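# Close and latch the lab door from the corridor

## Task

From the corridor side, close the lab door fully so its latch engages. At the end the trolley has to remain in the corridor, and the computer case must never fall, whether onto the trolley or off it; either failure ends the task as failed. When finished, release the door and move the robot away from it, and the robot must not fall or be left tilted.

## Robot and tools

Robot: a Rainbow Robotics RB-Y1. It has a wheeled base that drives forward/back and turns but cannot go sideways, a folding torso (squat, shift, pitch, yaw), a head (pan, tilt) and two 7-joint arms, each ending in a five-finger hand. The base is 0.58 m wide, extends 0.10 m in front of the drive axle and 0.57 m behind it, and sweeps a 0.58 m radius circle when turning in place. The bent leg may poke out ahead of the base.

Frames: all positions are in metres. Base frame has its origin on the floor between the drive wheels, x forward, y to the left, z up. chest, left_hand and right_hand are printed in this frame; the hand point sits 0.045 m in front of the palm, with its +z along the straightened fingers, +y out of the palm. base_odometry is the base frame as it was at scene start, counted from wheel turns only (slip counts as motion); heading in rad, left positive, -3.142 to 3.142. lidar_m lists 12 distances from the base origin, sector 1 straight ahead then counter-clockwise in 30 degree steps (4th left, 7th behind, 10th right); "-" is nothing seen; it only sees at 0.23 m height and misses glass.

Tool move: one action per call. An action is "base", "joints" or both (plus optional "min_time_s"), or "target" alone (optionally with "min_time_s"). Omitting an action just reports state and images.
- base: one object {"x_m_s", "turn_rad_s", "for_s"}, velocities (not positions) held for for_s seconds then stopped. x_m_s forward speed, 0.005 to 1.5 m/s either sign or 0; turn_rad_s leftward turn rate, 0.02 to 1.509 rad/s either sign or 0; for_s 0.1 to 5 s. Missing velocity means 0. Distance is roughly speed times time, less when ramping (about 0.4-0.5 m/s² accel).
- joints: a single dictionary keyed by joint name giving absolute targets, radians for body joints. Ranges: torso_squat_rad 0 to 1.2, torso_shift_rad -0.3 to 0.6, torso_pitch_rad -0.2 to 1.4 (positive bows forward), torso_yaw_rad -1.5 to 1.5 (positive left; lift both arms out 0.2 rad first); left_shoulder_roll_rad 0 to 3.141, right_shoulder_roll_rad -3.141 to 0 (outward lift); shoulder pitch ±2.356 (negative swings forward); elbows -2.617 to 0.01 (negative bends); head_pan_rad ±0.523 (positive left), head_tilt_rad -0.35 to 1.57 (positive down). Finger keys (<side>_hand_little/ring/middle/index/thumb_turn/thumb_bend) are absolute on a -1 (closed) to +1 (open) scale; thumb_turn -1 puts the thumb opposite the fingers. <side>_hand_force_limit (-1 to 1, about 0 to 10 N, 15 N thumb) and <side>_hand_speed (-0.96 to 1) are settings; use speed -0.94 or lower for gentle grips. Torso combos must satisfy: squat+shift <= 1.52; squat-shift+pitch <= 1.57; shift+0.5 pitch-0.4 squat <= 0.7; shift+0.3 pitch-0.5 squat <= 0.39.
- target: moves one hand to an absolute pose: "side" ("left"/"right"), "x","y","z" in base frame metres (-3 to 3), "quat_wxyz" as the hand lines print it. The path may bow; chain short poses for straight motion. Refused if it would pass within 20 mm of the robot's own body or other arm.
- min_time_s: 0.1 to 8 s, minimum duration of arm, head and torso motions.
- cameras: list of "head_camera", "left_wrist_camera", "right_wrist_camera" or "all". blocking: true (default) waits for rest; false returns in about 0.5 s while motion continues.

wait {seconds 0-10, cameras}: lets time pass, returns early when motions settle. stop {cameras}: brakes everything. zoom_image {camera, region [x0,y0,x1,y1] pixels, at most 504x504}: closer look at the latest image. show_instructions: shows reference pages. finished_scene {scene: 1}: ends irreversibly; only call once the door is latched and the robot has released it and backed off.

Results: base_status, joint_status, left_hand_status, right_hand_status read moving, done, reached (within 10 mm and 2 degrees), short, off_target, refused (with reason), not_followed, or stops: contact_stop (torso only), time_out, limit_stop_at_<name>, torque_fault, limit_stop_at_motor_heat. A stop you did not command, or a refusal, cancels the rest of the calls in that reply. on_its_own lists actions the robot took itself. <side>_hand_stopped_by gives six words (little, ring, middle, index, thumb_bend, thumb_turn). Load lines are fingertip forces in N. motor_effort is wheel motor percentage; out-of-range effort at rest suggests the base is pushing on something. Wrist force/torque and joint torques are raw and offset.

Cautions: the base does not halt on contact; drive slowly near the door and trolley, and do not ram the door or the trolley. A stalled wheel cuts both wheel motors for 2 s. Don't bow or squat quickly with arms out, or brake hard from a forward drive. Avoid pressing one arm against the other. Contact torque at the joint limits (shoulders 65.8, elbow 33.8, wrist joints 23.5 N m) freezes the robot 10 s. Holding stretched poses heats motors. Keep the trolley and computer case undisturbed; push the door smoothly rather than slamming it, then open the hand and withdraw.

Each tool is called by a JSON object that holds its "api" and its "payload", one argument or row to a line.

Reference images:

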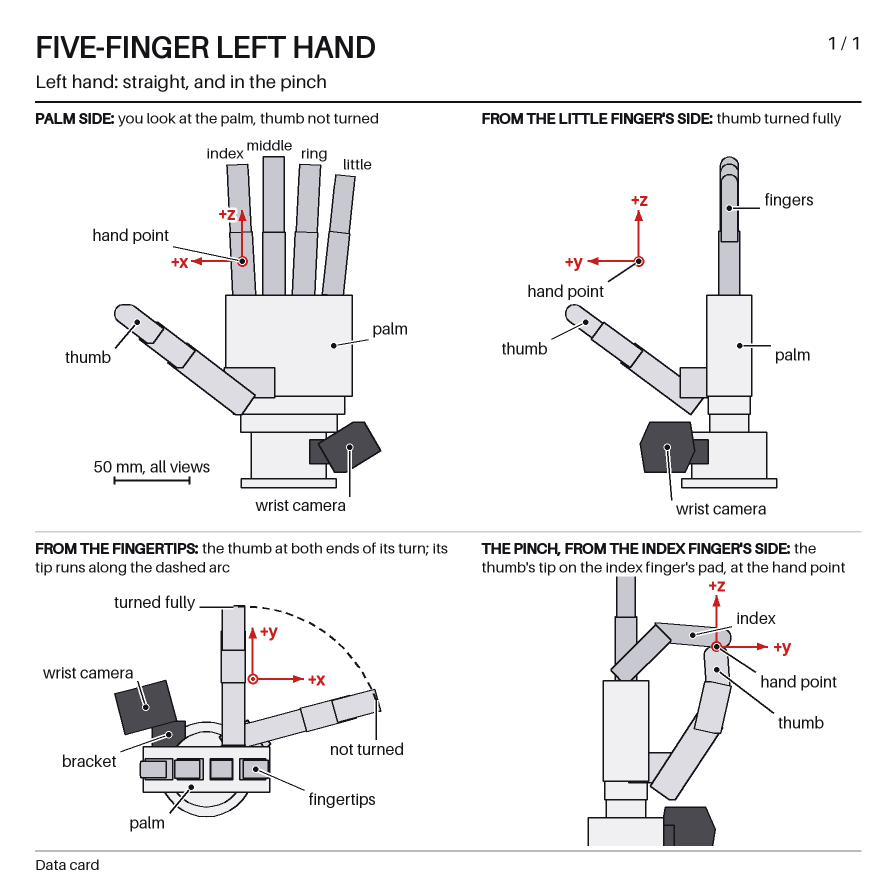

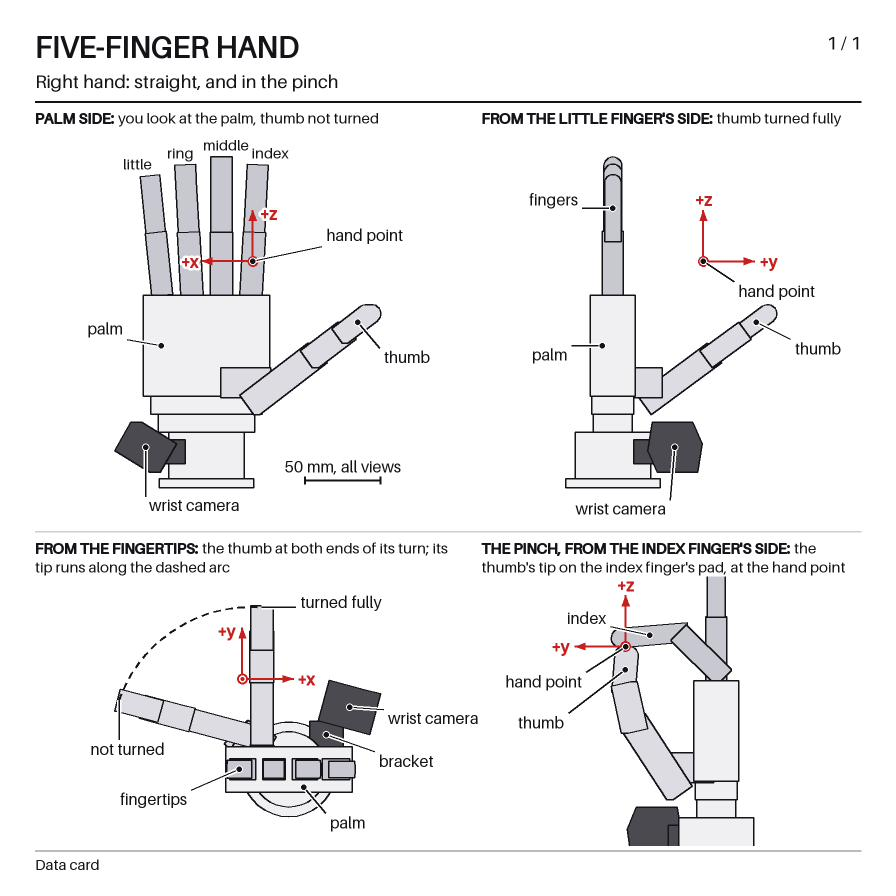

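## Session

{"api": "move", "payload": {

}}

Scene clock: 0.00 s.
Joint torques (N m): no reading
External joint torques (N m): no reading
Wrist force (N): no reading
Wrist torque (N m): no reading
Wrist force, peak (N): no reading
base_odometry: x=+0.000 y=+0.000 heading=+0.000
lidar_m: 0.74 0.88 1.16 0.95 0.99 1.41 3.81 1.60 1.19 1.17 1.24 1.80
base_status: not commanded
joint_positions: torso_squat_rad=+0.350 torso_shift_rad=+0.000 torso_pitch_rad=+0.000 torso_yaw_rad=+0.000 left_shoulder_pitch_rad=-0.032 left_shoulder_roll_rad=+0.004 left_shoulder_yaw_rad=+0.017 left_elbow_rad=-0.209 left_forearm_roll_rad=+0.041 left_wrist_pitch_rad=-0.011 left_hand_roll_rad=+0.016 right_shoulder_pitch_rad=+0.016 right_shoulder_roll_rad=-0.017 right_shoulder_yaw_rad=+0.011 right_elbow_rad=-0.172 right_forearm_roll_rad=-0.048 right_wrist_pitch_rad=+0.010 right_hand_roll_rad=-0.028 head_pan_rad=+0.000 head_tilt_rad=+0.400 left_hand_little=+1.000 left_hand_ring=+1.000 left_hand_middle=+1.000 left_hand_index=+1.000 left_hand_thumb_turn=+0.999 left_hand_thumb_bend=+0.999 left_hand_force_limit=+0.000 left_hand_speed=-0.800 right_hand_little=+1.000 right_hand_ring=+1.000 right_hand_middle=+1.000 right_hand_index=+1.000 right_hand_thumb_turn=+1.000 right_hand_thumb_bend=+1.000 right_hand_force_limit=+0.000 right_hand_speed=-0.800
joint_status: not commanded
wheel_motors_off: 0
left_hand_stopped_by: target,target,target,target,target,target
right_hand_stopped_by: target,target,target,target,target,target
left_little_load_n: 0.0
left_ring_load_n: 0.0
left_middle_load_n: 0.0
left_index_load_n: 0.0
left_thumb_bend_load_n: -2.0
left_thumb_turn_load_n: -5.0
right_little_load_n: 0.0
right_ring_load_n: 0.0
right_middle_load_n: 0.0
right_index_load_n: 0.0
right_thumb_bend_load_n: 0.0
right_thumb_turn_load_n: 0.0
motor_effort: left_wheel=-1 right_wheel=+2
chest: x=-0.2280 y=+0.0005 z=+1.2475 quat_wxyz=(+1.000, +0.000, +0.000, +0.000) (m; base frame)
left_hand: x=-0.1462 y=+0.1900 z=+0.5139 quat_wxyz=(+0.087, -0.723, +0.679, -0.089) (m; base frame)
right_hand: x=-0.2089 y=-0.1973 z=+0.5107 quat_wxyz=(+0.048, -0.680, +0.729, -0.055) (m; base frame)
pictures: head_camera, left_wrist_camera, right_wrist_camera
Images, in order (width x height): head_camera 896x504, left_wrist_camera 504x504, right_wrist_camera 504x504.

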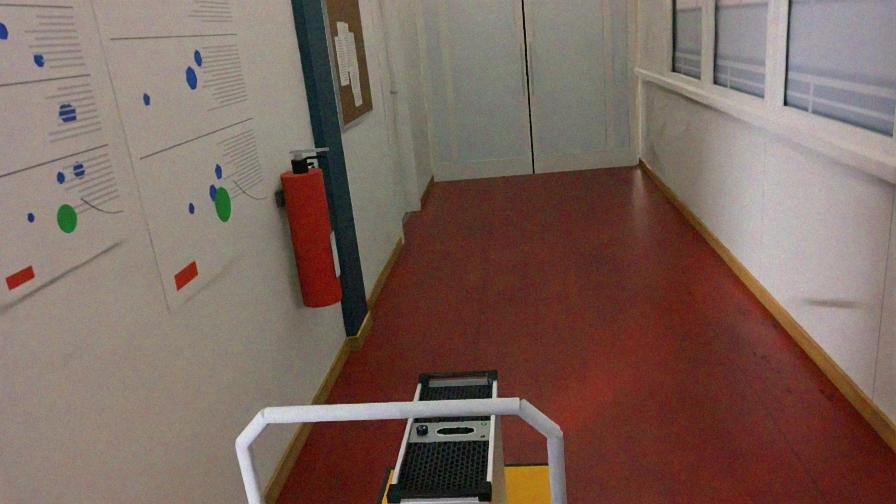

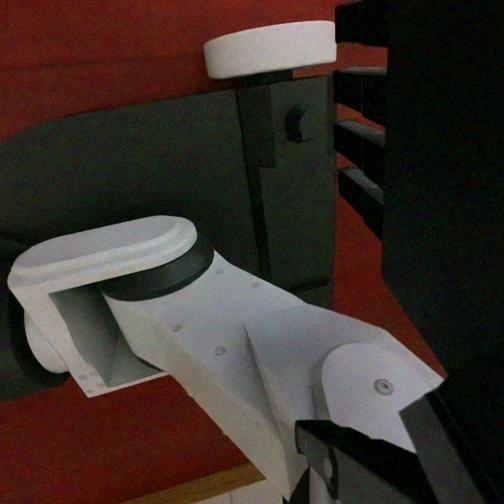

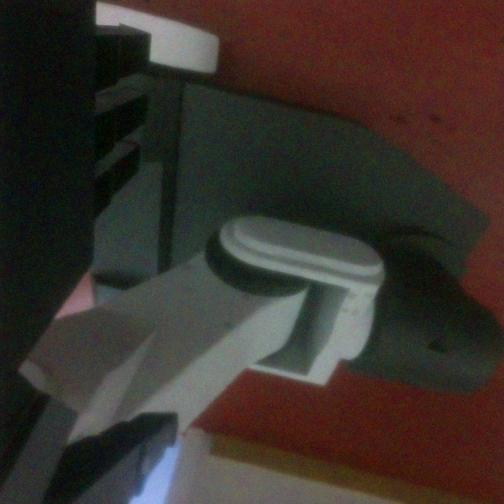

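{"api": "move", "payload": {
  "joints": {"head_pan_rad": 0.5, "head_tilt_rad": 0.9},
  "cameras": ["head_camera"]
}}

{"api": "move", "payload": {
  "joints": {"head_pan_rad": -0.5, "head_tilt_rad": 0.9},
  "cameras": ["head_camera"]
}}

{"api": "move", "payload": {
  "joints": {"head_pan_rad": -0.5, "head_tilt_rad": 0.3},
  "cameras": ["head_camera"]
}}

{"api": "move", "payload": {
  "joints": {"head_pan_rad": 0.5, "head_tilt_rad": 0.3},
  "cameras": ["head_camera"]
}}

Scene clock: 5.23 s.
Joint torques (N m): left_arm=[-4.22 -0.64 0.51 -1.8 0.1 -0.92 0.06] | right_arm=[-1.14 -1.87 -0.09 -0.6 -0.21 -0.35 -0.13]
External joint torques (N m): left_arm=[-1.26 -0.87 0.5 -0.53 0.09 -0.38 0.06] | right_arm=[0.37 -0.98 -0.05 -0.24 -0.24 -0.02 -0.13]
Wrist force (N): left_arm=[-2.5 -2.4 9.9] | right_arm=[1.0 0.7 7.4]
Wrist torque (N m): left_arm=[-1.00 0.58 -0.13] | right_arm=[-0.49 -0.34 0.02]
Wrist force, peak (N): left_arm=[-2.7 -2.2 10.3] | right_arm=[1.0 0.7 7.4]
move: done
base_odometry: x=+0.000 y=+0.000 heading=+0.000
lidar_m: 0.74 0.87 1.17 0.94 1.00 1.41 3.83 1.59 1.19 1.17 1.24 1.80
base_status: not commanded
joint_positions: torso_squat_rad=+0.350 torso_shift_rad=+0.000 torso_pitch_rad=+0.000 torso_yaw_rad=+0.000 left_shoulder_pitch_rad=-0.032 left_shoulder_roll_rad=+0.004 left_shoulder_yaw_rad=+0.017 left_elbow_rad=-0.209 left_forearm_roll_rad=+0.041 left_wrist_pitch_rad=-0.011 left_hand_roll_rad=+0.016 right_shoulder_pitch_rad=+0.016 right_shoulder_roll_rad=-0.017 right_shoulder_yaw_rad=+0.011 right_elbow_rad=-0.172 right_forearm_roll_rad=-0.048 right_wrist_pitch_rad=+0.010 right_hand_roll_rad=-0.028 head_pan_rad=+0.500 head_tilt_rad=+0.900 left_hand_little=+1.000 left_hand_ring=+1.000 left_hand_middle=+1.000 left_hand_index=+1.000 left_hand_thumb_turn=+0.999 left_hand_thumb_bend=+0.999 left_hand_force_limit=+0.000 left_hand_speed=-0.800 right_hand_little=+1.000 right_hand_ring=+1.000 right_hand_middle=+1.000 right_hand_index=+1.000 right_hand_thumb_turn=+1.000 right_hand_thumb_bend=+1.000 right_hand_force_limit=+0.000 right_hand_speed=-0.800
joint_status: all done
wheel_motors_off: 0
left_hand_stopped_by: target,target,target,target,target,target
right_hand_stopped_by: target,target,target,target,target,target
left_little_load_n: 0.0
left_ring_load_n: -0.5
left_middle_load_n: 0.0
left_index_load_n: 0.0
left_thumb_bend_load_n: -2.0
left_thumb_turn_load_n: -5.0
right_little_load_n: 0.0
right_ring_load_n: 0.0
right_middle_load_n: -0.5
right_index_load_n: 0.0
right_thumb_bend_load_n: 0.0
right_thumb_turn_load_n: 0.0
motor_effort: left_wheel=-2(2) right_wheel=+2(3)
chest: x=-0.2280 y=+0.0005 z=+1.2475 quat_wxyz=(+1.000, +0.000, +0.000, +0.000)
left_hand: x=-0.1462 y=+0.1900 z=+0.5139 quat_wxyz=(+0.087, -0.723, +0.679, -0.089)
right_hand: x=-0.2089 y=-0.1973 z=+0.5107 quat_wxyz=(+0.048, -0.680, +0.729, -0.055)
Images, in order (width x height): head_camera 896x504.

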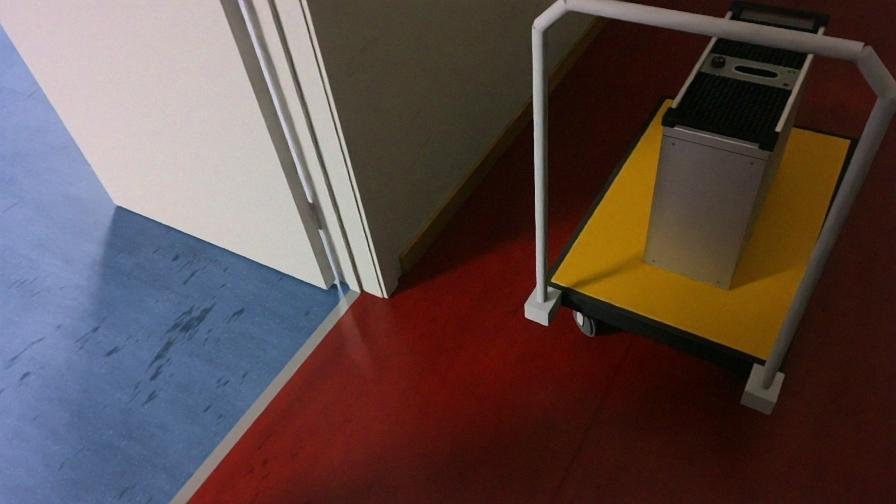

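Scene clock: 6.57 s.
Joint torques (N m): left_arm=[-3.93 -0.58 -0.09 -2.21 -0.03 -1 -0.06] | right_arm=[-1.02 -1.56 -0.35 -0.27 -0.16 -0.19 -0.15]
External joint torques (N m): left_arm=[-0.97 -0.81 -0.1 -0.94 -0.05 -0.47 -0.06] | right_arm=[0.5 -0.66 -0.3 0.08 -0.19 0.14 -0.15]
Wrist force (N): left_arm=[-2.4 -2.4 10.0] | right_arm=[1.0 0.7 6.7]
Wrist torque (N m): left_arm=[-1.03 0.57 -0.12] | right_arm=[-0.45 -0.34 -0.03]
Wrist force, peak (N): left_arm=[-2.7 -2.5 10.3] | right_arm=[1.3 1.1 7.1]
move: done
base_odometry: x=+0.000 y=+0.000 heading=+0.000
lidar_m: 0.75 0.89 1.16 0.94 0.98 1.43 3.80 1.59 1.21 1.16 1.25 1.80
base_status: not commanded
joint_positions: torso_squat_rad=+0.350 torso_shift_rad=+0.000 torso_pitch_rad=+0.000 torso_yaw_rad=+0.000 left_shoulder_pitch_rad=-0.032 left_shoulder_roll_rad=+0.004 left_shoulder_yaw_rad=+0.017 left_elbow_rad=-0.209 left_forearm_roll_rad=+0.041 left_wrist_pitch_rad=-0.011 left_hand_roll_rad=+0.016 right_shoulder_pitch_rad=+0.016 right_shoulder_roll_rad=-0.017 right_shoulder_yaw_rad=+0.011 right_elbow_rad=-0.172 right_forearm_roll_rad=-0.048 right_wrist_pitch_rad=+0.010 right_hand_roll_rad=-0.028 head_pan_rad=-0.500 head_tilt_rad=+0.900 left_hand_little=+1.000 left_hand_ring=+1.000 left_hand_middle=+1.000 left_hand_index=+1.000 left_hand_thumb_turn=+0.999 left_hand_thumb_bend=+0.999 left_hand_force_limit=+0.000 left_hand_speed=-0.800 right_hand_little=+1.000 right_hand_ring=+1.000 right_hand_middle=+1.000 right_hand_index=+1.000 right_hand_thumb_turn=+1.000 right_hand_thumb_bend=+1.000 right_hand_force_limit=+0.000 right_hand_speed=-0.800
joint_status: all done
wheel_motors_off: 0
left_hand_stopped_by: target,target,target,target,target,target
right_hand_stopped_by: target,target,target,target,target,target
left_little_load_n: 0.0
left_ring_load_n: 0.0
left_middle_load_n: 0.0
left_index_load_n: 0.0
left_thumb_bend_load_n: -2.0
left_thumb_turn_load_n: -5.0
right_little_load_n: 0.0
right_ring_load_n: 0.0
right_middle_load_n: 0.0
right_index_load_n: 0.0
right_thumb_bend_load_n: 0.0
right_thumb_turn_load_n: -0.5
motor_effort: left_wheel=-1(2) right_wheel=+0(2)
chest: x=-0.2280 y=+0.0005 z=+1.2475 quat_wxyz=(+1.000, +0.000, +0.000, +0.000)
left_hand: x=-0.1462 y=+0.1900 z=+0.5139 quat_wxyz=(+0.087, -0.723, +0.679, -0.089)
right_hand: x=-0.2089 y=-0.1973 z=+0.5107 quat_wxyz=(+0.048, -0.680, +0.729, -0.055)
Images, in order (width x height): head_camera 896x504.

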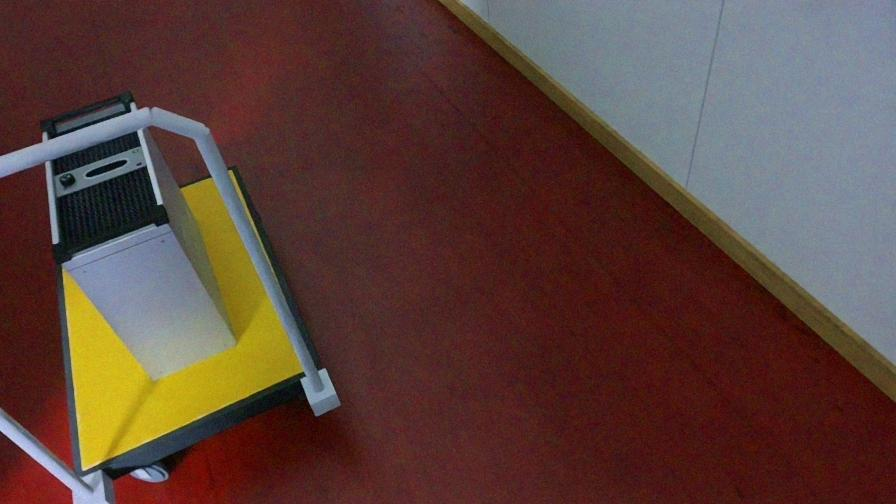

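Scene clock: 7.63 s.
Joint torques (N m): left_arm=[-3.94 -0.13 -0.47 -1.52 -0.17 -1.17 0.13] | right_arm=[-0.58 -1.54 -0.43 -0.39 -0.23 -0.15 0]
External joint torques (N m): left_arm=[-0.98 -0.36 -0.48 -0.25 -0.19 -0.63 0.13] | right_arm=[0.93 -0.65 -0.39 -0.03 -0.26 0.19 0]
Wrist force (N): left_arm=[-2.6 -2.1 10.0] | right_arm=[0.9 1.3 7.1]
Wrist torque (N m): left_arm=[-0.97 0.60 -0.13] | right_arm=[-0.39 -0.34 0.00]
Wrist force, peak (N): left_arm=[-2.7 -2.5 10.1] | right_arm=[0.7 1.1 7.2]
move: done
base_odometry: x=+0.000 y=+0.000 heading=+0.000
lidar_m: 0.74 0.88 1.17 0.94 0.99 1.41 3.82 1.58 1.21 1.17 1.24 1.79
base_status: not commanded
joint_positions: torso_squat_rad=+0.350 torso_shift_rad=+0.000 torso_pitch_rad=+0.000 torso_yaw_rad=+0.000 left_shoulder_pitch_rad=-0.032 left_shoulder_roll_rad=+0.004 left_shoulder_yaw_rad=+0.017 left_elbow_rad=-0.209 left_forearm_roll_rad=+0.041 left_wrist_pitch_rad=-0.011 left_hand_roll_rad=+0.016 right_shoulder_pitch_rad=+0.016 right_shoulder_roll_rad=-0.017 right_shoulder_yaw_rad=+0.011 right_elbow_rad=-0.172 right_forearm_roll_rad=-0.048 right_wrist_pitch_rad=+0.010 right_hand_roll_rad=-0.028 head_pan_rad=-0.500 head_tilt_rad=+0.300 left_hand_little=+1.000 left_hand_ring=+1.000 left_hand_middle=+1.000 left_hand_index=+1.000 left_hand_thumb_turn=+0.999 left_hand_thumb_bend=+0.999 left_hand_force_limit=+0.000 left_hand_speed=-0.800 right_hand_little=+1.000 right_hand_ring=+1.000 right_hand_middle=+1.000 right_hand_index=+1.000 right_hand_thumb_turn=+1.000 right_hand_thumb_bend=+1.000 right_hand_force_limit=+0.000 right_hand_speed=-0.800
joint_status: all done
wheel_motors_off: 0
left_hand_stopped_by: target,target,target,target,target,target
right_hand_stopped_by: target,target,target,target,target,target
left_little_load_n: 0.0
left_ring_load_n: 0.0
left_middle_load_n: 0.0
left_index_load_n: 0.0
left_thumb_bend_load_n: -2.0
left_thumb_turn_load_n: -5.0
right_little_load_n: 0.0
right_ring_load_n: 0.0
right_middle_load_n: 0.0
right_index_load_n: 0.0
right_thumb_bend_load_n: 0.0
right_thumb_turn_load_n: 0.0
motor_effort: left_wheel=-2(2) right_wheel=+2(2)
chest: x=-0.2280 y=+0.0005 z=+1.2475 quat_wxyz=(+1.000, +0.000, +0.000, +0.000)
left_hand: x=-0.1462 y=+0.1900 z=+0.5139 quat_wxyz=(+0.087, -0.723, +0.679, -0.089)
right_hand: x=-0.2089 y=-0.1973 z=+0.5107 quat_wxyz=(+0.048, -0.680, +0.729, -0.055)
Images, in order (width x height): head_camera 896x504.

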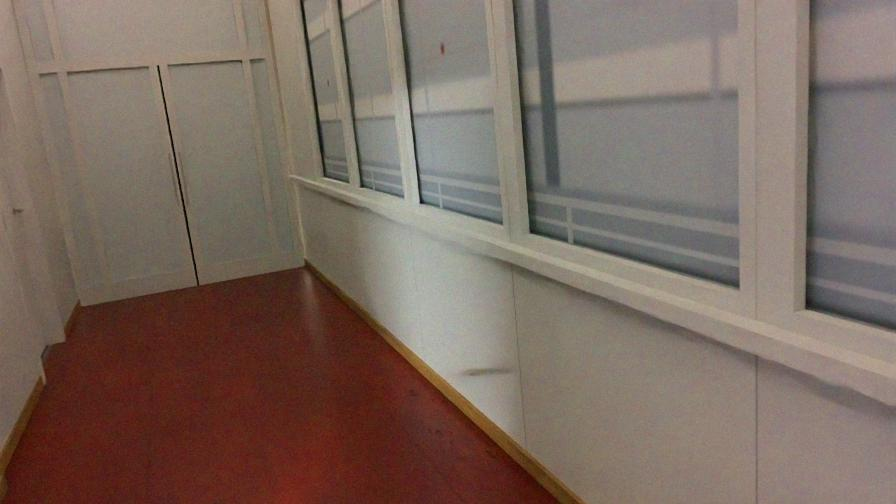

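Scene clock: 8.97 s.
Joint torques (N m): left_arm=[-4.51 -0.3 0.58 -1.96 0.02 -1.25 0.21] | right_arm=[-1.01 -2.09 -0.32 -0.27 -0.27 -0.38 -0.07]
External joint torques (N m): left_arm=[-1.56 -0.53 0.58 -0.69 0.01 -0.71 0.21] | right_arm=[0.5 -1.19 -0.28 0.08 -0.3 -0.04 -0.07]
Wrist force (N): left_arm=[-2.6 -2.1 9.6] | right_arm=[0.2 0.9 6.8]
Wrist torque (N m): left_arm=[-0.94 0.60 -0.14] | right_arm=[-0.41 -0.19 -0.03]
Wrist force, peak (N): left_arm=[-2.6 -2.3 10.3] | right_arm=[0.7 0.7 7.1]
move: done
base_odometry: x=+0.000 y=+0.000 heading=+0.000
lidar_m: 0.73 0.88 1.16 0.94 0.99 1.40 3.80 1.59 1.21 1.17 1.26 1.78
base_status: not commanded
joint_positions: torso_squat_rad=+0.350 torso_shift_rad=+0.000 torso_pitch_rad=+0.000 torso_yaw_rad=+0.000 left_shoulder_pitch_rad=-0.032 left_shoulder_roll_rad=+0.004 left_shoulder_yaw_rad=+0.017 left_elbow_rad=-0.209 left_forearm_roll_rad=+0.041 left_wrist_pitch_rad=-0.011 left_hand_roll_rad=+0.016 right_shoulder_pitch_rad=+0.016 right_shoulder_roll_rad=-0.017 right_shoulder_yaw_rad=+0.011 right_elbow_rad=-0.172 right_forearm_roll_rad=-0.048 right_wrist_pitch_rad=+0.010 right_hand_roll_rad=-0.028 head_pan_rad=+0.500 head_tilt_rad=+0.300 left_hand_little=+1.000 left_hand_ring=+1.000 left_hand_middle=+1.000 left_hand_index=+1.000 left_hand_thumb_turn=+0.999 left_hand_thumb_bend=+0.999 left_hand_force_limit=+0.000 left_hand_speed=-0.800 right_hand_little=+1.000 right_hand_ring=+1.000 right_hand_middle=+1.000 right_hand_index=+1.000 right_hand_thumb_turn=+1.000 right_hand_thumb_bend=+1.000 right_hand_force_limit=+0.000 right_hand_speed=-0.800
joint_status: all done
wheel_motors_off: 0
left_hand_stopped_by: target,target,target,target,target,target
right_hand_stopped_by: target,target,target,target,target,target
left_little_load_n: 0.0
left_ring_load_n: 0.0
left_middle_load_n: 0.0
left_index_load_n: 0.0
left_thumb_bend_load_n: -2.0
left_thumb_turn_load_n: -5.0
right_little_load_n: 0.0
right_ring_load_n: 0.0
right_middle_load_n: 0.0
right_index_load_n: 0.0
right_thumb_bend_load_n: 0.0
right_thumb_turn_load_n: 0.0
motor_effort: left_wheel=-1(2) right_wheel=+2(2)
chest: x=-0.2280 y=+0.0005 z=+1.2475 quat_wxyz=(+1.000, +0.000, +0.000, +0.000)
left_hand: x=-0.1462 y=+0.1900 z=+0.5139 quat_wxyz=(+0.087, -0.723, +0.679, -0.089)
right_hand: x=-0.2089 y=-0.1973 z=+0.5107 quat_wxyz=(+0.048, -0.680, +0.729, -0.055)
Images, in order (width x height): head_camera 896x504.

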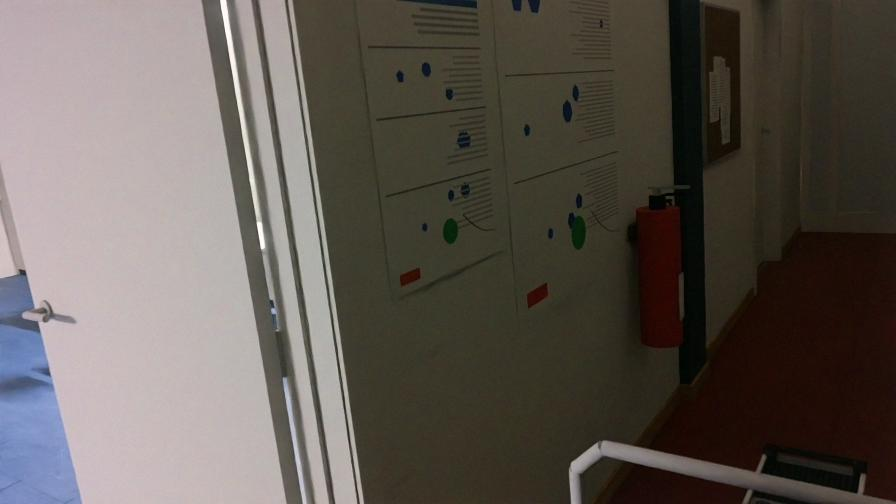

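{"api": "move", "payload": {
  "base": {"turn_rad_s": 0.5, "for_s": 2.4},
  "joints": {"head_pan_rad": 0.0, "head_tilt_rad": 0.5},
  "cameras": ["head_camera"]
}}

{"api": "move", "payload": {
  "joints": {"head_pan_rad": 0.5, "head_tilt_rad": 0.5},
  "cameras": ["head_camera"]
}}

Scene clock: 22.73 s.
Joint torques (N m): left_arm=[-4.18 -0.7 0.55 -1.93 0.02 -0.95 0.02] | right_arm=[-1.02 -1.63 -0.51 -0.55 -0.31 -0.22 -0.12]
External joint torques (N m): left_arm=[-1.22 -0.93 0.54 -0.66 0 -0.41 0.02] | right_arm=[0.5 -0.74 -0.47 -0.19 -0.34 0.11 -0.12]
Wrist force (N): left_arm=[-2.7 -2.2 9.9] | right_arm=[0.9 1.1 5.9]
Wrist torque (N m): left_arm=[-0.98 0.63 -0.15] | right_arm=[-0.33 -0.30 -0.02]
Wrist force, peak (N): left_arm=[-2.6 -2.2 10.3] | right_arm=[1.1 1.7 7.3]
move: done
base_odometry: x=+0.000 y=+0.000 heading=+1.200
lidar_m: 1.28 0.93 1.05 1.73 2.62 1.41 1.18 1.17 1.33 0.76 0.74 0.88
base_status: done (sent for 2.4 of 2.4 s)
joint_positions: torso_squat_rad=+0.350 torso_shift_rad=+0.000 torso_pitch_rad=+0.000 torso_yaw_rad=+0.000 left_shoulder_pitch_rad=-0.032 left_shoulder_roll_rad=+0.004 left_shoulder_yaw_rad=+0.017 left_elbow_rad=-0.209 left_forearm_roll_rad=+0.041 left_wrist_pitch_rad=-0.011 left_hand_roll_rad=+0.016 right_shoulder_pitch_rad=+0.016 right_shoulder_roll_rad=-0.017 right_shoulder_yaw_rad=+0.011 right_elbow_rad=-0.172 right_forearm_roll_rad=-0.048 right_wrist_pitch_rad=+0.010 right_hand_roll_rad=-0.028 head_pan_rad=+0.000 head_tilt_rad=+0.500 left_hand_little=+1.000 left_hand_ring=+1.000 left_hand_middle=+1.000 left_hand_index=+1.000 left_hand_thumb_turn=+0.999 left_hand_thumb_bend=+0.999 left_hand_force_limit=+0.000 left_hand_speed=-0.800 right_hand_little=+1.000 right_hand_ring=+1.000 right_hand_middle=+1.000 right_hand_index=+1.000 right_hand_thumb_turn=+1.000 right_hand_thumb_bend=+1.000 right_hand_force_limit=+0.000 right_hand_speed=-0.800
joint_status: all done
wheel_motors_off: 0
left_hand_stopped_by: target,target,target,target,target,target
right_hand_stopped_by: target,target,target,target,target,target
left_little_load_n: -0.5
left_ring_load_n: 0.0
left_middle_load_n: 0.0
left_index_load_n: 0.0
left_thumb_bend_load_n: -2.0
left_thumb_turn_load_n: -5.0
right_little_load_n: 0.0
right_ring_load_n: 0.0
right_middle_load_n: 0.0
right_index_load_n: 0.0
right_thumb_bend_load_n: -0.5
right_thumb_turn_load_n: 0.0
motor_effort: left_wheel=+0(31) right_wheel=+5(18)
chest: x=-0.2280 y=+0.0005 z=+1.2475 quat_wxyz=(+1.000, +0.000, +0.000, +0.000)
left_hand: x=-0.1462 y=+0.1900 z=+0.5139 quat_wxyz=(+0.087, -0.723, +0.679, -0.089)
right_hand: x=-0.2089 y=-0.1973 z=+0.5108 quat_wxyz=(+0.048, -0.680, +0.729, -0.055)
Images, in order (width x height): head_camera 896x504.

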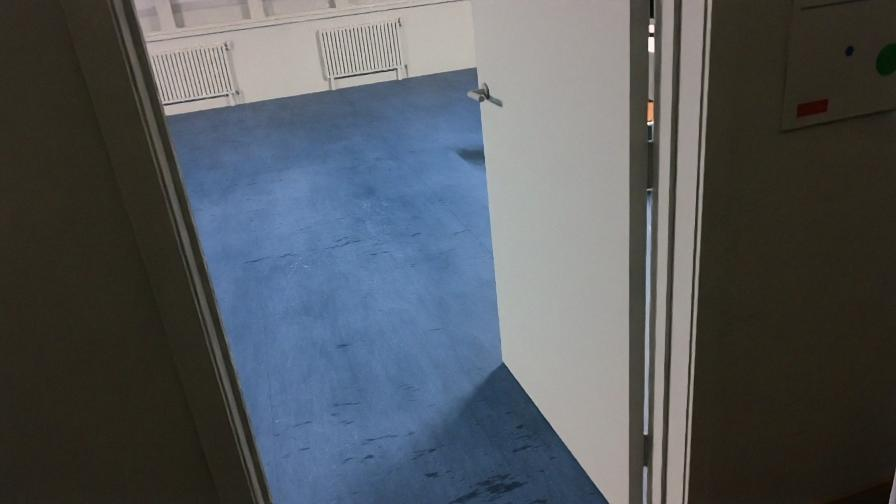

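Scene clock: 23.73 s.
Joint torques (N m): left_arm=[-4.6 -0.75 0.33 -1.71 0.12 -1.27 -0.01] | right_arm=[-0.68 -1.52 -0.58 -0.19 -0.2 -0.42 -0.08]
External joint torques (N m): left_arm=[-1.64 -0.99 0.33 -0.44 0.1 -0.73 -0.01] | right_arm=[0.83 -0.64 -0.53 0.17 -0.23 -0.09 -0.08]
Wrist force (N): left_arm=[-2.6 -2.4 10.0] | right_arm=[0.6 1.3 6.1]
Wrist torque (N m): left_arm=[-1.01 0.61 -0.15] | right_arm=[-0.30 -0.24 -0.03]
Wrist force, peak (N): left_arm=[-2.4 -2.4 10.2] | right_arm=[0.8 1.0 7.1]
move: done
base_odometry: x=+0.000 y=+0.000 heading=+1.200
lidar_m: 1.28 0.93 1.03 1.74 2.63 1.43 1.16 1.17 1.33 0.75 0.75 0.88
base_status: not commanded
joint_positions: torso_squat_rad=+0.350 torso_shift_rad=+0.000 torso_pitch_rad=+0.000 torso_yaw_rad=+0.000 left_shoulder_pitch_rad=-0.032 left_shoulder_roll_rad=+0.004 left_shoulder_yaw_rad=+0.017 left_elbow_rad=-0.209 left_forearm_roll_rad=+0.041 left_wrist_pitch_rad=-0.011 left_hand_roll_rad=+0.016 right_shoulder_pitch_rad=+0.016 right_shoulder_roll_rad=-0.017 right_shoulder_yaw_rad=+0.011 right_elbow_rad=-0.172 right_forearm_roll_rad=-0.048 right_wrist_pitch_rad=+0.010 right_hand_roll_rad=-0.028 head_pan_rad=+0.500 head_tilt_rad=+0.500 left_hand_little=+1.000 left_hand_ring=+1.000 left_hand_middle=+1.000 left_hand_index=+1.000 left_hand_thumb_turn=+0.999 left_hand_thumb_bend=+0.999 left_hand_force_limit=+0.000 left_hand_speed=-0.800 right_hand_little=+1.000 right_hand_ring=+1.000 right_hand_middle=+1.000 right_hand_index=+1.000 right_hand_thumb_turn=+1.000 right_hand_thumb_bend=+1.000 right_hand_force_limit=+0.000 right_hand_speed=-0.800
joint_status: all done
wheel_motors_off: 0
left_hand_stopped_by: target,target,target,target,target,target
right_hand_stopped_by: target,target,target,target,target,target
left_little_load_n: 0.0
left_ring_load_n: 0.0
left_middle_load_n: 0.0
left_index_load_n: 0.0
left_thumb_bend_load_n: -2.0
left_thumb_turn_load_n: -5.0
right_little_load_n: 0.0
right_ring_load_n: 0.0
right_middle_load_n: 0.0
right_index_load_n: 0.0
right_thumb_bend_load_n: 0.0
right_thumb_turn_load_n: 0.0
motor_effort: left_wheel=+0(1) right_wheel=+4(6)
chest: x=-0.2280 y=+0.0005 z=+1.2475 quat_wxyz=(+1.000, +0.000, +0.000, +0.000)
left_hand: x=-0.1462 y=+0.1900 z=+0.5139 quat_wxyz=(+0.087, -0.723, +0.679, -0.089)
right_hand: x=-0.2089 y=-0.1973 z=+0.5108 quat_wxyz=(+0.048, -0.680, +0.729, -0.055)
Images, in order (width x height): head_camera 896x504.

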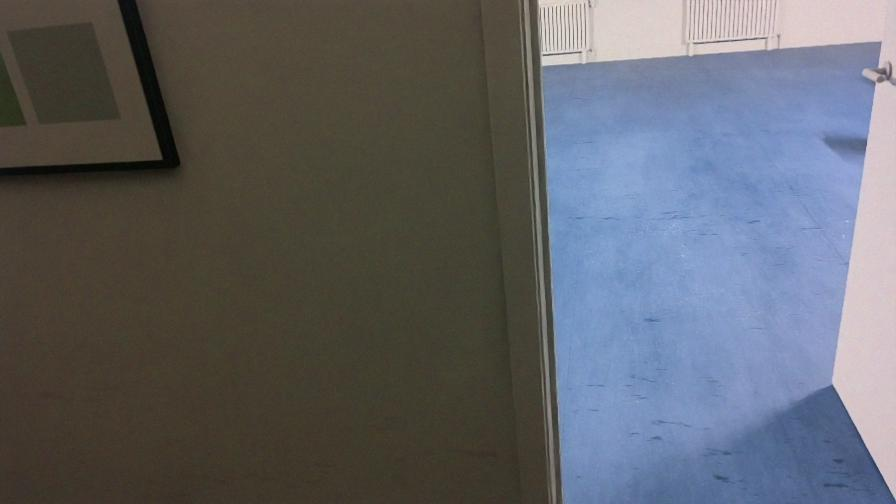

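{"api": "move", "payload": {
  "joints": {"head_pan_rad": 0.0, "head_tilt_rad": 0.3},
  "cameras": ["head_camera"]
}}

{"api": "zoom_image", "payload": {
  "camera": "head_camera",
  "region": [400, 160, 600, 280]
}}

Scene clock: 27.43 s.
Joint torques (N m): left_arm=[-4.06 -0.89 0.29 -1.73 0.12 -1.01 0.05] | right_arm=[-1.01 -1.28 -0.3 -0.49 -0.11 -0.3 -0.07]
External joint torques (N m): left_arm=[-1.1 -1.12 0.28 -0.46 0.11 -0.48 0.05] | right_arm=[0.5 -0.39 -0.26 -0.14 -0.14 0.03 -0.06]
Wrist force (N): left_arm=[-2.5 -2.2 9.9] | right_arm=[1.3 0.2 6.7]
Wrist torque (N m): left_arm=[-0.99 0.60 -0.14] | right_arm=[-0.52 -0.39 0.01]
Wrist force, peak (N): left_arm=[-2.6 -2.5 10.2] | right_arm=[0.5 0.8 7.5]
move: done
base_odometry: x=+0.000 y=+0.000 heading=+1.200
lidar_m: 1.26 0.92 1.05 1.73 2.63 1.42 1.18 1.16 1.33 0.76 0.74 0.88
base_status: not commanded
joint_positions: torso_squat_rad=+0.350 torso_shift_rad=+0.000 torso_pitch_rad=+0.000 torso_yaw_rad=+0.000 left_shoulder_pitch_rad=-0.032 left_shoulder_roll_rad=+0.004 left_shoulder_yaw_rad=+0.017 left_elbow_rad=-0.209 left_forearm_roll_rad=+0.041 left_wrist_pitch_rad=-0.011 left_hand_roll_rad=+0.016 right_shoulder_pitch_rad=+0.016 right_shoulder_roll_rad=-0.017 right_shoulder_yaw_rad=+0.011 right_elbow_rad=-0.172 right_forearm_roll_rad=-0.048 right_wrist_pitch_rad=+0.010 right_hand_roll_rad=-0.028 head_pan_rad=+0.000 head_tilt_rad=+0.300 left_hand_little=+1.000 left_hand_ring=+1.000 left_hand_middle=+1.000 left_hand_index=+1.000 left_hand_thumb_turn=+0.999 left_hand_thumb_bend=+0.999 left_hand_force_limit=+0.000 left_hand_speed=-0.800 right_hand_little=+1.000 right_hand_ring=+1.000 right_hand_middle=+1.000 right_hand_index=+1.000 right_hand_thumb_turn=+1.000 right_hand_thumb_bend=+1.000 right_hand_force_limit=+0.000 right_hand_speed=-0.800
joint_status: all done
wheel_motors_off: 0
left_hand_stopped_by: target,target,target,target,target,target
right_hand_stopped_by: target,target,target,target,target,target
left_little_load_n: 0.0
left_ring_load_n: 0.0
left_middle_load_n: 0.0
left_index_load_n: 0.0
left_thumb_bend_load_n: -1.5
left_thumb_turn_load_n: -5.0
right_little_load_n: 0.0
right_ring_load_n: 0.0
right_middle_load_n: 0.0
right_index_load_n: 0.0
right_thumb_bend_load_n: 0.0
right_thumb_turn_load_n: 0.0
motor_effort: left_wheel=+1(1) right_wheel=+5(5)
chest: x=-0.2280 y=+0.0005 z=+1.2475 quat_wxyz=(+1.000, +0.000, +0.000, +0.000)
left_hand: x=-0.1462 y=+0.1900 z=+0.5139 quat_wxyz=(+0.087, -0.723, +0.679, -0.089)
right_hand: x=-0.2089 y=-0.1973 z=+0.5108 quat_wxyz=(+0.048, -0.680, +0.729, -0.055)
Images, in order (width x height): head_camera 896x504.

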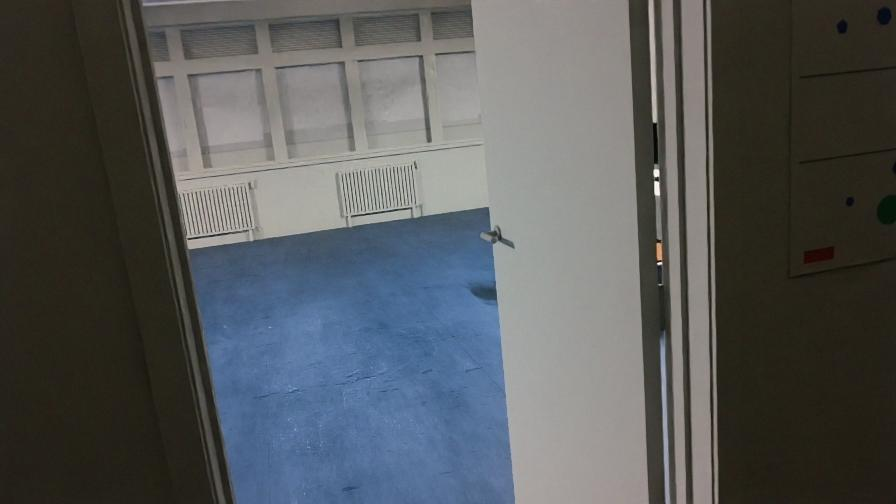

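Scaled by 2.520 from the camera's image (finer frame: 1280x720).

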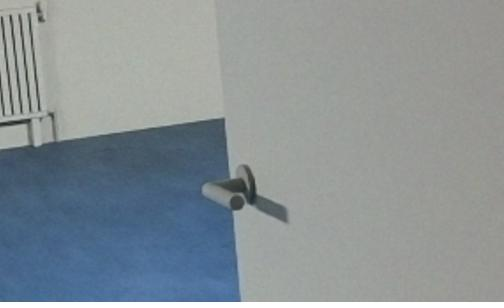

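{"api": "move", "payload": {
  "base": {"x_m_s": 0.2, "turn_rad_s": -0.1, "for_s": 1.8}
}}

{"api": "move", "payload": {
  "base": {"turn_rad_s": 0.4, "for_s": 1.35},
  "joints": {"head_tilt_rad": 0.6},
  "cameras": ["head_camera"]
}}

Scene clock: 117.97 s.
Joint torques (N m): left_arm=[-4.82 -0.7 0.02 -2.35 -0.14 -1.05 0.24] | right_arm=[-0.72 -1.86 0.11 -0.48 -0.15 -0.33 -0.1]
External joint torques (N m): left_arm=[-1.87 -0.92 0.01 -1.08 -0.15 -0.51 0.24] | right_arm=[0.78 -0.96 0.15 -0.12 -0.18 0.01 -0.1]
Wrist force (N): left_arm=[-2.6 -2.6 9.8] | right_arm=[1.3 0.7 6.5]
Wrist torque (N m): left_arm=[-1.00 0.60 -0.15] | right_arm=[-0.41 -0.36 0.00]
Wrist force, peak (N): left_arm=[-2.6 -2.5 10.1] | right_arm=[1.0 1.3 7.2]
move: done
base_odometry: x=+0.164 y=+0.320 heading=+1.019
lidar_m: 0.84 - 0.68 0.89 2.71 2.08 1.55 1.49 1.57 0.69 0.63 0.82
base_status: done (sent for 1.8 of 1.8 s)
joint_positions: torso_squat_rad=+0.350 torso_shift_rad=+0.000 torso_pitch_rad=+0.000 torso_yaw_rad=+0.000 left_shoulder_pitch_rad=-0.032 left_shoulder_roll_rad=+0.004 left_shoulder_yaw_rad=+0.017 left_elbow_rad=-0.209 left_forearm_roll_rad=+0.041 left_wrist_pitch_rad=-0.011 left_hand_roll_rad=+0.016 right_shoulder_pitch_rad=+0.016 right_shoulder_roll_rad=-0.017 right_shoulder_yaw_rad=+0.011 right_elbow_rad=-0.172 right_forearm_roll_rad=-0.048 right_wrist_pitch_rad=+0.010 right_hand_roll_rad=-0.028 head_pan_rad=+0.000 head_tilt_rad=+0.300 left_hand_little=+1.000 left_hand_ring=+1.000 left_hand_middle=+1.000 left_hand_index=+1.000 left_hand_thumb_turn=+0.999 left_hand_thumb_bend=+0.999 left_hand_force_limit=+0.000 left_hand_speed=-0.800 right_hand_little=+1.000 right_hand_ring=+1.000 right_hand_middle=+1.000 right_hand_index=+1.000 right_hand_thumb_turn=+1.000 right_hand_thumb_bend=+1.000 right_hand_force_limit=+0.000 right_hand_speed=-0.800
joint_status: not commanded
wheel_motors_off: 0
left_hand_stopped_by: target,target,target,target,target,target
right_hand_stopped_by: target,target,target,target,target,target
left_little_load_n: 0.0
left_ring_load_n: 0.0
left_middle_load_n: 0.0
left_index_load_n: 0.0
left_thumb_bend_load_n: -1.5
left_thumb_turn_load_n: -4.5
right_little_load_n: 0.5
right_ring_load_n: 0.0
right_middle_load_n: 0.0
right_index_load_n: 0.0
right_thumb_bend_load_n: 0.0
right_thumb_turn_load_n: 0.0
motor_effort: left_wheel=-2(37) right_wheel=+2(14)
chest: x=-0.2279 y=+0.0005 z=+1.2475 quat_wxyz=(+1.000, +0.000, +0.000, +0.000)
left_hand: x=-0.1463 y=+0.1900 z=+0.5139 quat_wxyz=(+0.087, -0.723, +0.679, -0.089)
right_hand: x=-0.2088 y=-0.1973 z=+0.5108 quat_wxyz=(+0.048, -0.680, +0.729, -0.055)
pictures: none

Scene clock: 120.47 s.
Joint torques (N m): left_arm=[-4.81 -0.83 -0.15 -2.05 0.23 -1.12 -0.09] | right_arm=[-0.64 -1.6 -0.27 -0.29 -0.12 -0.14 -0.27]
External joint torques (N m): left_arm=[-1.86 -1.06 -0.16 -0.78 0.21 -0.59 -0.1] | right_arm=[0.86 -0.71 -0.23 0.07 -0.15 0.19 -0.27]
Wrist force (N): left_arm=[-2.7 -2.9 9.6] | right_arm=[1.2 0.9 6.3]
Wrist torque (N m): left_arm=[-1.05 0.61 -0.16] | right_arm=[-0.34 -0.32 0.02]
Wrist force, peak (N): left_arm=[-2.6 -2.4 10.2] | right_arm=[1.3 0.9 7.1]
move: done
base_odometry: x=+0.164 y=+0.320 heading=+1.566
lidar_m: - 0.67 0.91 2.77 2.05 1.55 1.50 1.58 0.70 0.62 0.82 0.86
base_status: done (sent for 1.37 of 1.37 s)
joint_positions: torso_squat_rad=+0.350 torso_shift_rad=+0.000 torso_pitch_rad=+0.000 torso_yaw_rad=+0.000 left_shoulder_pitch_rad=-0.032 left_shoulder_roll_rad=+0.004 left_shoulder_yaw_rad=+0.017 left_elbow_rad=-0.209 left_forearm_roll_rad=+0.041 left_wrist_pitch_rad=-0.011 left_hand_roll_rad=+0.016 right_shoulder_pitch_rad=+0.016 right_shoulder_roll_rad=-0.017 right_shoulder_yaw_rad=+0.011 right_elbow_rad=-0.172 right_forearm_roll_rad=-0.048 right_wrist_pitch_rad=+0.010 right_hand_roll_rad=-0.028 head_pan_rad=+0.000 head_tilt_rad=+0.600 left_hand_little=+1.000 left_hand_ring=+1.000 left_hand_middle=+1.000 left_hand_index=+1.000 left_hand_thumb_turn=+0.999 left_hand_thumb_bend=+0.999 left_hand_force_limit=+0.000 left_hand_speed=-0.800 right_hand_little=+1.000 right_hand_ring=+1.000 right_hand_middle=+1.000 right_hand_index=+1.000 right_hand_thumb_turn=+1.000 right_hand_thumb_bend=+1.000 right_hand_force_limit=+0.000 right_hand_speed=-0.800
joint_status: all done
wheel_motors_off: 0
left_hand_stopped_by: target,target,target,target,target,target
right_hand_stopped_by: target,target,target,target,target,target
left_little_load_n: 0.0
left_ring_load_n: 0.0
left_middle_load_n: 0.0
left_index_load_n: 0.0
left_thumb_bend_load_n: -2.0
left_thumb_turn_load_n: -4.5
right_little_load_n: 0.0
right_ring_load_n: 0.0
right_middle_load_n: 0.0
right_index_load_n: 0.0
right_thumb_bend_load_n: 0.0
right_thumb_turn_load_n: 0.0
motor_effort: left_wheel=+1(29) right_wheel=+4(17)
chest: x=-0.2279 y=+0.0005 z=+1.2475 quat_wxyz=(+1.000, +0.000, +0.000, +0.000)
left_hand: x=-0.1463 y=+0.1900 z=+0.5139 quat_wxyz=(+0.087, -0.723, +0.679, -0.089)
right_hand: x=-0.2089 y=-0.1974 z=+0.5108 quat_wxyz=(+0.048, -0.680, +0.729, -0.055)
Images, in order (width x height): head_camera 896x504.

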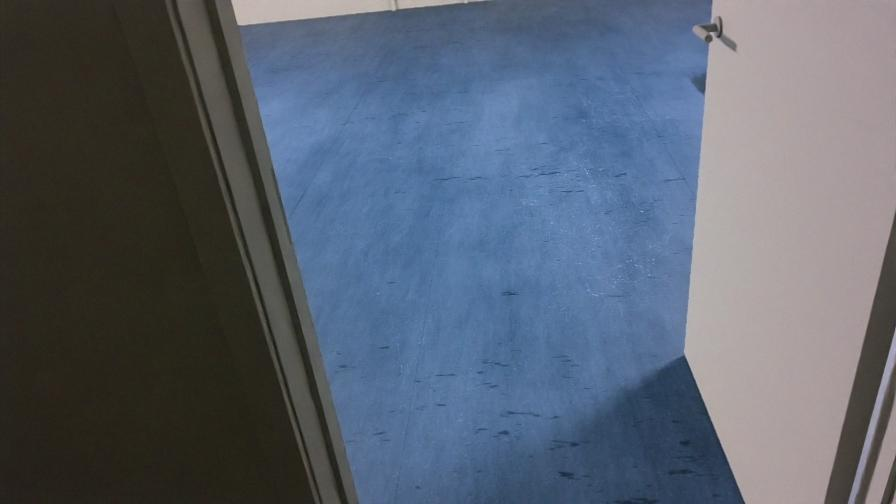

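{"api": "move", "payload": {
  "base": {"turn_rad_s": -0.4, "for_s": 1.8}
}}

{"api": "move", "payload": {
  "base": {"x_m_s": 0.2, "for_s": 1.6}
}}

{"api": "move", "payload": {
  "base": {"turn_rad_s": 0.4, "for_s": 1.81},
  "joints": {"head_tilt_rad": 0.6, "head_pan_rad": -0.3},
  "cameras": ["head_camera"]
}}

Scene clock: 155.47 s.
Joint torques (N m): left_arm=[-4.33 -0.37 0.14 -2.12 0.18 -1.08 -0.03] | right_arm=[-0.61 -1.85 -0.05 -0.72 -0.2 -0.3 -0.02]
External joint torques (N m): left_arm=[-1.38 -0.59 0.13 -0.85 0.17 -0.55 -0.03] | right_arm=[0.9 -0.95 0 -0.36 -0.23 0.03 -0.02]
Wrist force (N): left_arm=[-2.5 -2.4 9.7] | right_arm=[0.8 -0.1 6.5]
Wrist torque (N m): left_arm=[-0.97 0.60 -0.16] | right_arm=[-0.57 -0.30 -0.05]
Wrist force, peak (N): left_arm=[-2.6 -2.5 10.1] | right_arm=[1.0 0.8 7.5]
move: done
base_odometry: x=+0.164 y=+0.320 heading=+0.846
lidar_m: 0.82 1.31 0.68 0.76 1.57 2.52 1.64 1.49 1.52 0.69 0.82 0.62
base_status: done (sent for 1.8 of 1.8 s)
joint_positions: torso_squat_rad=+0.350 torso_shift_rad=+0.000 torso_pitch_rad=+0.000 torso_yaw_rad=+0.000 left_shoulder_pitch_rad=-0.032 left_shoulder_roll_rad=+0.004 left_shoulder_yaw_rad=+0.017 left_elbow_rad=-0.209 left_forearm_roll_rad=+0.041 left_wrist_pitch_rad=-0.011 left_hand_roll_rad=+0.016 right_shoulder_pitch_rad=+0.016 right_shoulder_roll_rad=-0.017 right_shoulder_yaw_rad=+0.011 right_elbow_rad=-0.172 right_forearm_roll_rad=-0.048 right_wrist_pitch_rad=+0.010 right_hand_roll_rad=-0.028 head_pan_rad=+0.000 head_tilt_rad=+0.600 left_hand_little=+1.000 left_hand_ring=+1.000 left_hand_middle=+1.000 left_hand_index=+1.000 left_hand_thumb_turn=+0.999 left_hand_thumb_bend=+0.999 left_hand_force_limit=+0.000 left_hand_speed=-0.800 right_hand_little=+1.000 right_hand_ring=+1.000 right_hand_middle=+1.000 right_hand_index=+1.000 right_hand_thumb_turn=+1.000 right_hand_thumb_bend=+1.000 right_hand_force_limit=+0.000 right_hand_speed=-0.800
joint_status: not commanded
wheel_motors_off: 0
left_hand_stopped_by: target,target,target,target,target,target
right_hand_stopped_by: target,target,target,target,target,target
left_little_load_n: 0.0
left_ring_load_n: 0.0
left_middle_load_n: 0.0
left_index_load_n: 0.0
left_thumb_bend_load_n: -2.0
left_thumb_turn_load_n: -4.5
right_little_load_n: 0.0
right_ring_load_n: 0.0
right_middle_load_n: 0.0
right_index_load_n: 0.0
right_thumb_bend_load_n: 0.0
right_thumb_turn_load_n: 0.0
motor_effort: left_wheel=+5(23) right_wheel=+1(17)
chest: x=-0.2279 y=+0.0005 z=+1.2475 quat_wxyz=(+1.000, +0.000, +0.000, +0.000)
left_hand: x=-0.1463 y=+0.1900 z=+0.5139 quat_wxyz=(+0.087, -0.723, +0.679, -0.089)
right_hand: x=-0.2089 y=-0.1973 z=+0.5108 quat_wxyz=(+0.048, -0.680, +0.729, -0.055)
pictures: none

Scene clock: 158.00 s.
Joint torques (N m): left_arm=[-5.62 0.07 -0.08 -2.25 -0.14 -1.17 -0.06] | right_arm=[-0.76 -1.49 -0.23 -0.37 -0.3 -0.3 0.05]
External joint torques (N m): left_arm=[-2.68 -0.15 -0.08 -0.98 -0.15 -0.64 -0.06] | right_arm=[0.75 -0.6 -0.18 -0.02 -0.33 0.04 0.05]
Wrist force (N): left_arm=[-2.6 -2.8 9.8] | right_arm=[1.1 1.3 6.9]
Wrist torque (N m): left_arm=[-1.01 0.60 -0.16] | right_arm=[-0.34 -0.36 0.04]
Wrist force, peak (N): left_arm=[-2.4 -2.7 10.3] | right_arm=[1.6 0.6 7.0]
move: done
base_odometry: x=+0.376 y=+0.559 heading=+0.846
lidar_m: 0.51 0.84 - 0.64 0.94 2.97 1.90 1.75 0.72 0.68 0.41 0.58
base_status: done (sent for 1.6 of 1.6 s)
joint_positions: torso_squat_rad=+0.350 torso_shift_rad=+0.000 torso_pitch_rad=+0.000 torso_yaw_rad=+0.000 left_shoulder_pitch_rad=-0.032 left_shoulder_roll_rad=+0.004 left_shoulder_yaw_rad=+0.017 left_elbow_rad=-0.209 left_forearm_roll_rad=+0.041 left_wrist_pitch_rad=-0.011 left_hand_roll_rad=+0.016 right_shoulder_pitch_rad=+0.016 right_shoulder_roll_rad=-0.017 right_shoulder_yaw_rad=+0.011 right_elbow_rad=-0.172 right_forearm_roll_rad=-0.048 right_wrist_pitch_rad=+0.010 right_hand_roll_rad=-0.028 head_pan_rad=+0.000 head_tilt_rad=+0.600 left_hand_little=+1.000 left_hand_ring=+1.000 left_hand_middle=+1.000 left_hand_index=+1.000 left_hand_thumb_turn=+0.999 left_hand_thumb_bend=+0.999 left_hand_force_limit=+0.000 left_hand_speed=-0.800 right_hand_little=+1.000 right_hand_ring=+1.000 right_hand_middle=+1.000 right_hand_index=+1.000 right_hand_thumb_turn=+1.000 right_hand_thumb_bend=+1.000 right_hand_force_limit=+0.000 right_hand_speed=-0.800
joint_status: not commanded
wheel_motors_off: 0
left_hand_stopped_by: target,target,target,target,target,target
right_hand_stopped_by: target,target,target,target,target,target
left_little_load_n: 0.0
left_ring_load_n: 0.0
left_middle_load_n: 0.0
left_index_load_n: 0.0
left_thumb_bend_load_n: -2.0
left_thumb_turn_load_n: -4.5
right_little_load_n: 0.0
right_ring_load_n: 0.0
right_middle_load_n: 0.0
right_index_load_n: 0.0
right_thumb_bend_load_n: 0.0
right_thumb_turn_load_n: 0.0
motor_effort: left_wheel=-1(33) right_wheel=-1(19)
chest: x=-0.2279 y=+0.0005 z=+1.2475 quat_wxyz=(+1.000, +0.000, +0.000, +0.000)
left_hand: x=-0.1463 y=+0.1900 z=+0.5139 quat_wxyz=(+0.087, -0.723, +0.679, -0.089)
right_hand: x=-0.2088 y=-0.1973 z=+0.5108 quat_wxyz=(+0.048, -0.680, +0.729, -0.055)
pictures: none

Scene clock: 160.93 s.
Joint torques (N m): left_arm=[-5.2 -1.26 0.72 -2.53 0.07 -0.95 0.16] | right_arm=[-0.73 -1.43 -0.6 -0.12 -0.24 -0.31 0.16]
External joint torques (N m): left_arm=[-2.25 -1.49 0.71 -1.27 0.05 -0.42 0.16] | right_arm=[0.78 -0.54 -0.56 0.24 -0.27 0.02 0.16]
Wrist force (N): left_arm=[-2.4 -2.7 9.6] | right_arm=[0.5 0.6 6.9]
Wrist torque (N m): left_arm=[-0.99 0.56 -0.16] | right_arm=[-0.45 -0.23 -0.02]
Wrist force, peak (N): left_arm=[-2.5 -2.6 10.0] | right_arm=[0.3 0.5 7.4]
move: done
base_odometry: x=+0.376 y=+0.559 heading=+1.566
lidar_m: - 0.70 0.63 1.78 2.39 1.81 1.75 0.72 0.42 1.15 0.50 0.54
base_status: done (sent for 1.8 of 1.8 s)
joint_positions: torso_squat_rad=+0.350 torso_shift_rad=+0.000 torso_pitch_rad=+0.000 torso_yaw_rad=+0.000 left_shoulder_pitch_rad=-0.032 left_shoulder_roll_rad=+0.004 left_shoulder_yaw_rad=+0.017 left_elbow_rad=-0.209 left_forearm_roll_rad=+0.041 left_wrist_pitch_rad=-0.011 left_hand_roll_rad=+0.016 right_shoulder_pitch_rad=+0.016 right_shoulder_roll_rad=-0.017 right_shoulder_yaw_rad=+0.011 right_elbow_rad=-0.172 right_forearm_roll_rad=-0.048 right_wrist_pitch_rad=+0.010 right_hand_roll_rad=-0.028 head_pan_rad=-0.300 head_tilt_rad=+0.600 left_hand_little=+1.000 left_hand_ring=+1.000 left_hand_middle=+1.000 left_hand_index=+1.000 left_hand_thumb_turn=+0.999 left_hand_thumb_bend=+0.999 left_hand_force_limit=+0.000 left_hand_speed=-0.800 right_hand_little=+1.000 right_hand_ring=+1.000 right_hand_middle=+1.000 right_hand_index=+1.000 right_hand_thumb_turn=+1.000 right_hand_thumb_bend=+1.000 right_hand_force_limit=+0.000 right_hand_speed=-0.800
joint_status: all done
wheel_motors_off: 0
left_hand_stopped_by: target,target,target,target,target,target
right_hand_stopped_by: target,target,target,target,target,target
left_little_load_n: 0.0
left_ring_load_n: 0.0
left_middle_load_n: 0.0
left_index_load_n: 0.0
left_thumb_bend_load_n: -2.0
left_thumb_turn_load_n: -4.5
right_little_load_n: 0.0
right_ring_load_n: 0.0
right_middle_load_n: 0.0
right_index_load_n: 0.0
right_thumb_bend_load_n: -0.5
right_thumb_turn_load_n: -0.5
motor_effort: left_wheel=+2(28) right_wheel=+3(18)
chest: x=-0.2279 y=+0.0005 z=+1.2475 quat_wxyz=(+1.000, +0.000, +0.000, +0.000)
left_hand: x=-0.1463 y=+0.1900 z=+0.5139 quat_wxyz=(+0.087, -0.723, +0.679, -0.089)
right_hand: x=-0.2088 y=-0.1974 z=+0.5108 quat_wxyz=(+0.048, -0.680, +0.729, -0.055)
Images, in order (width x height): head_camera 896x504.

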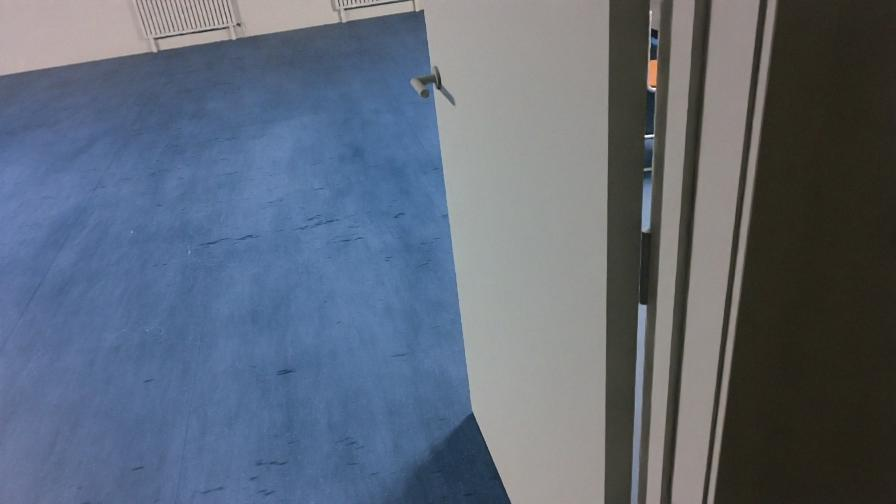

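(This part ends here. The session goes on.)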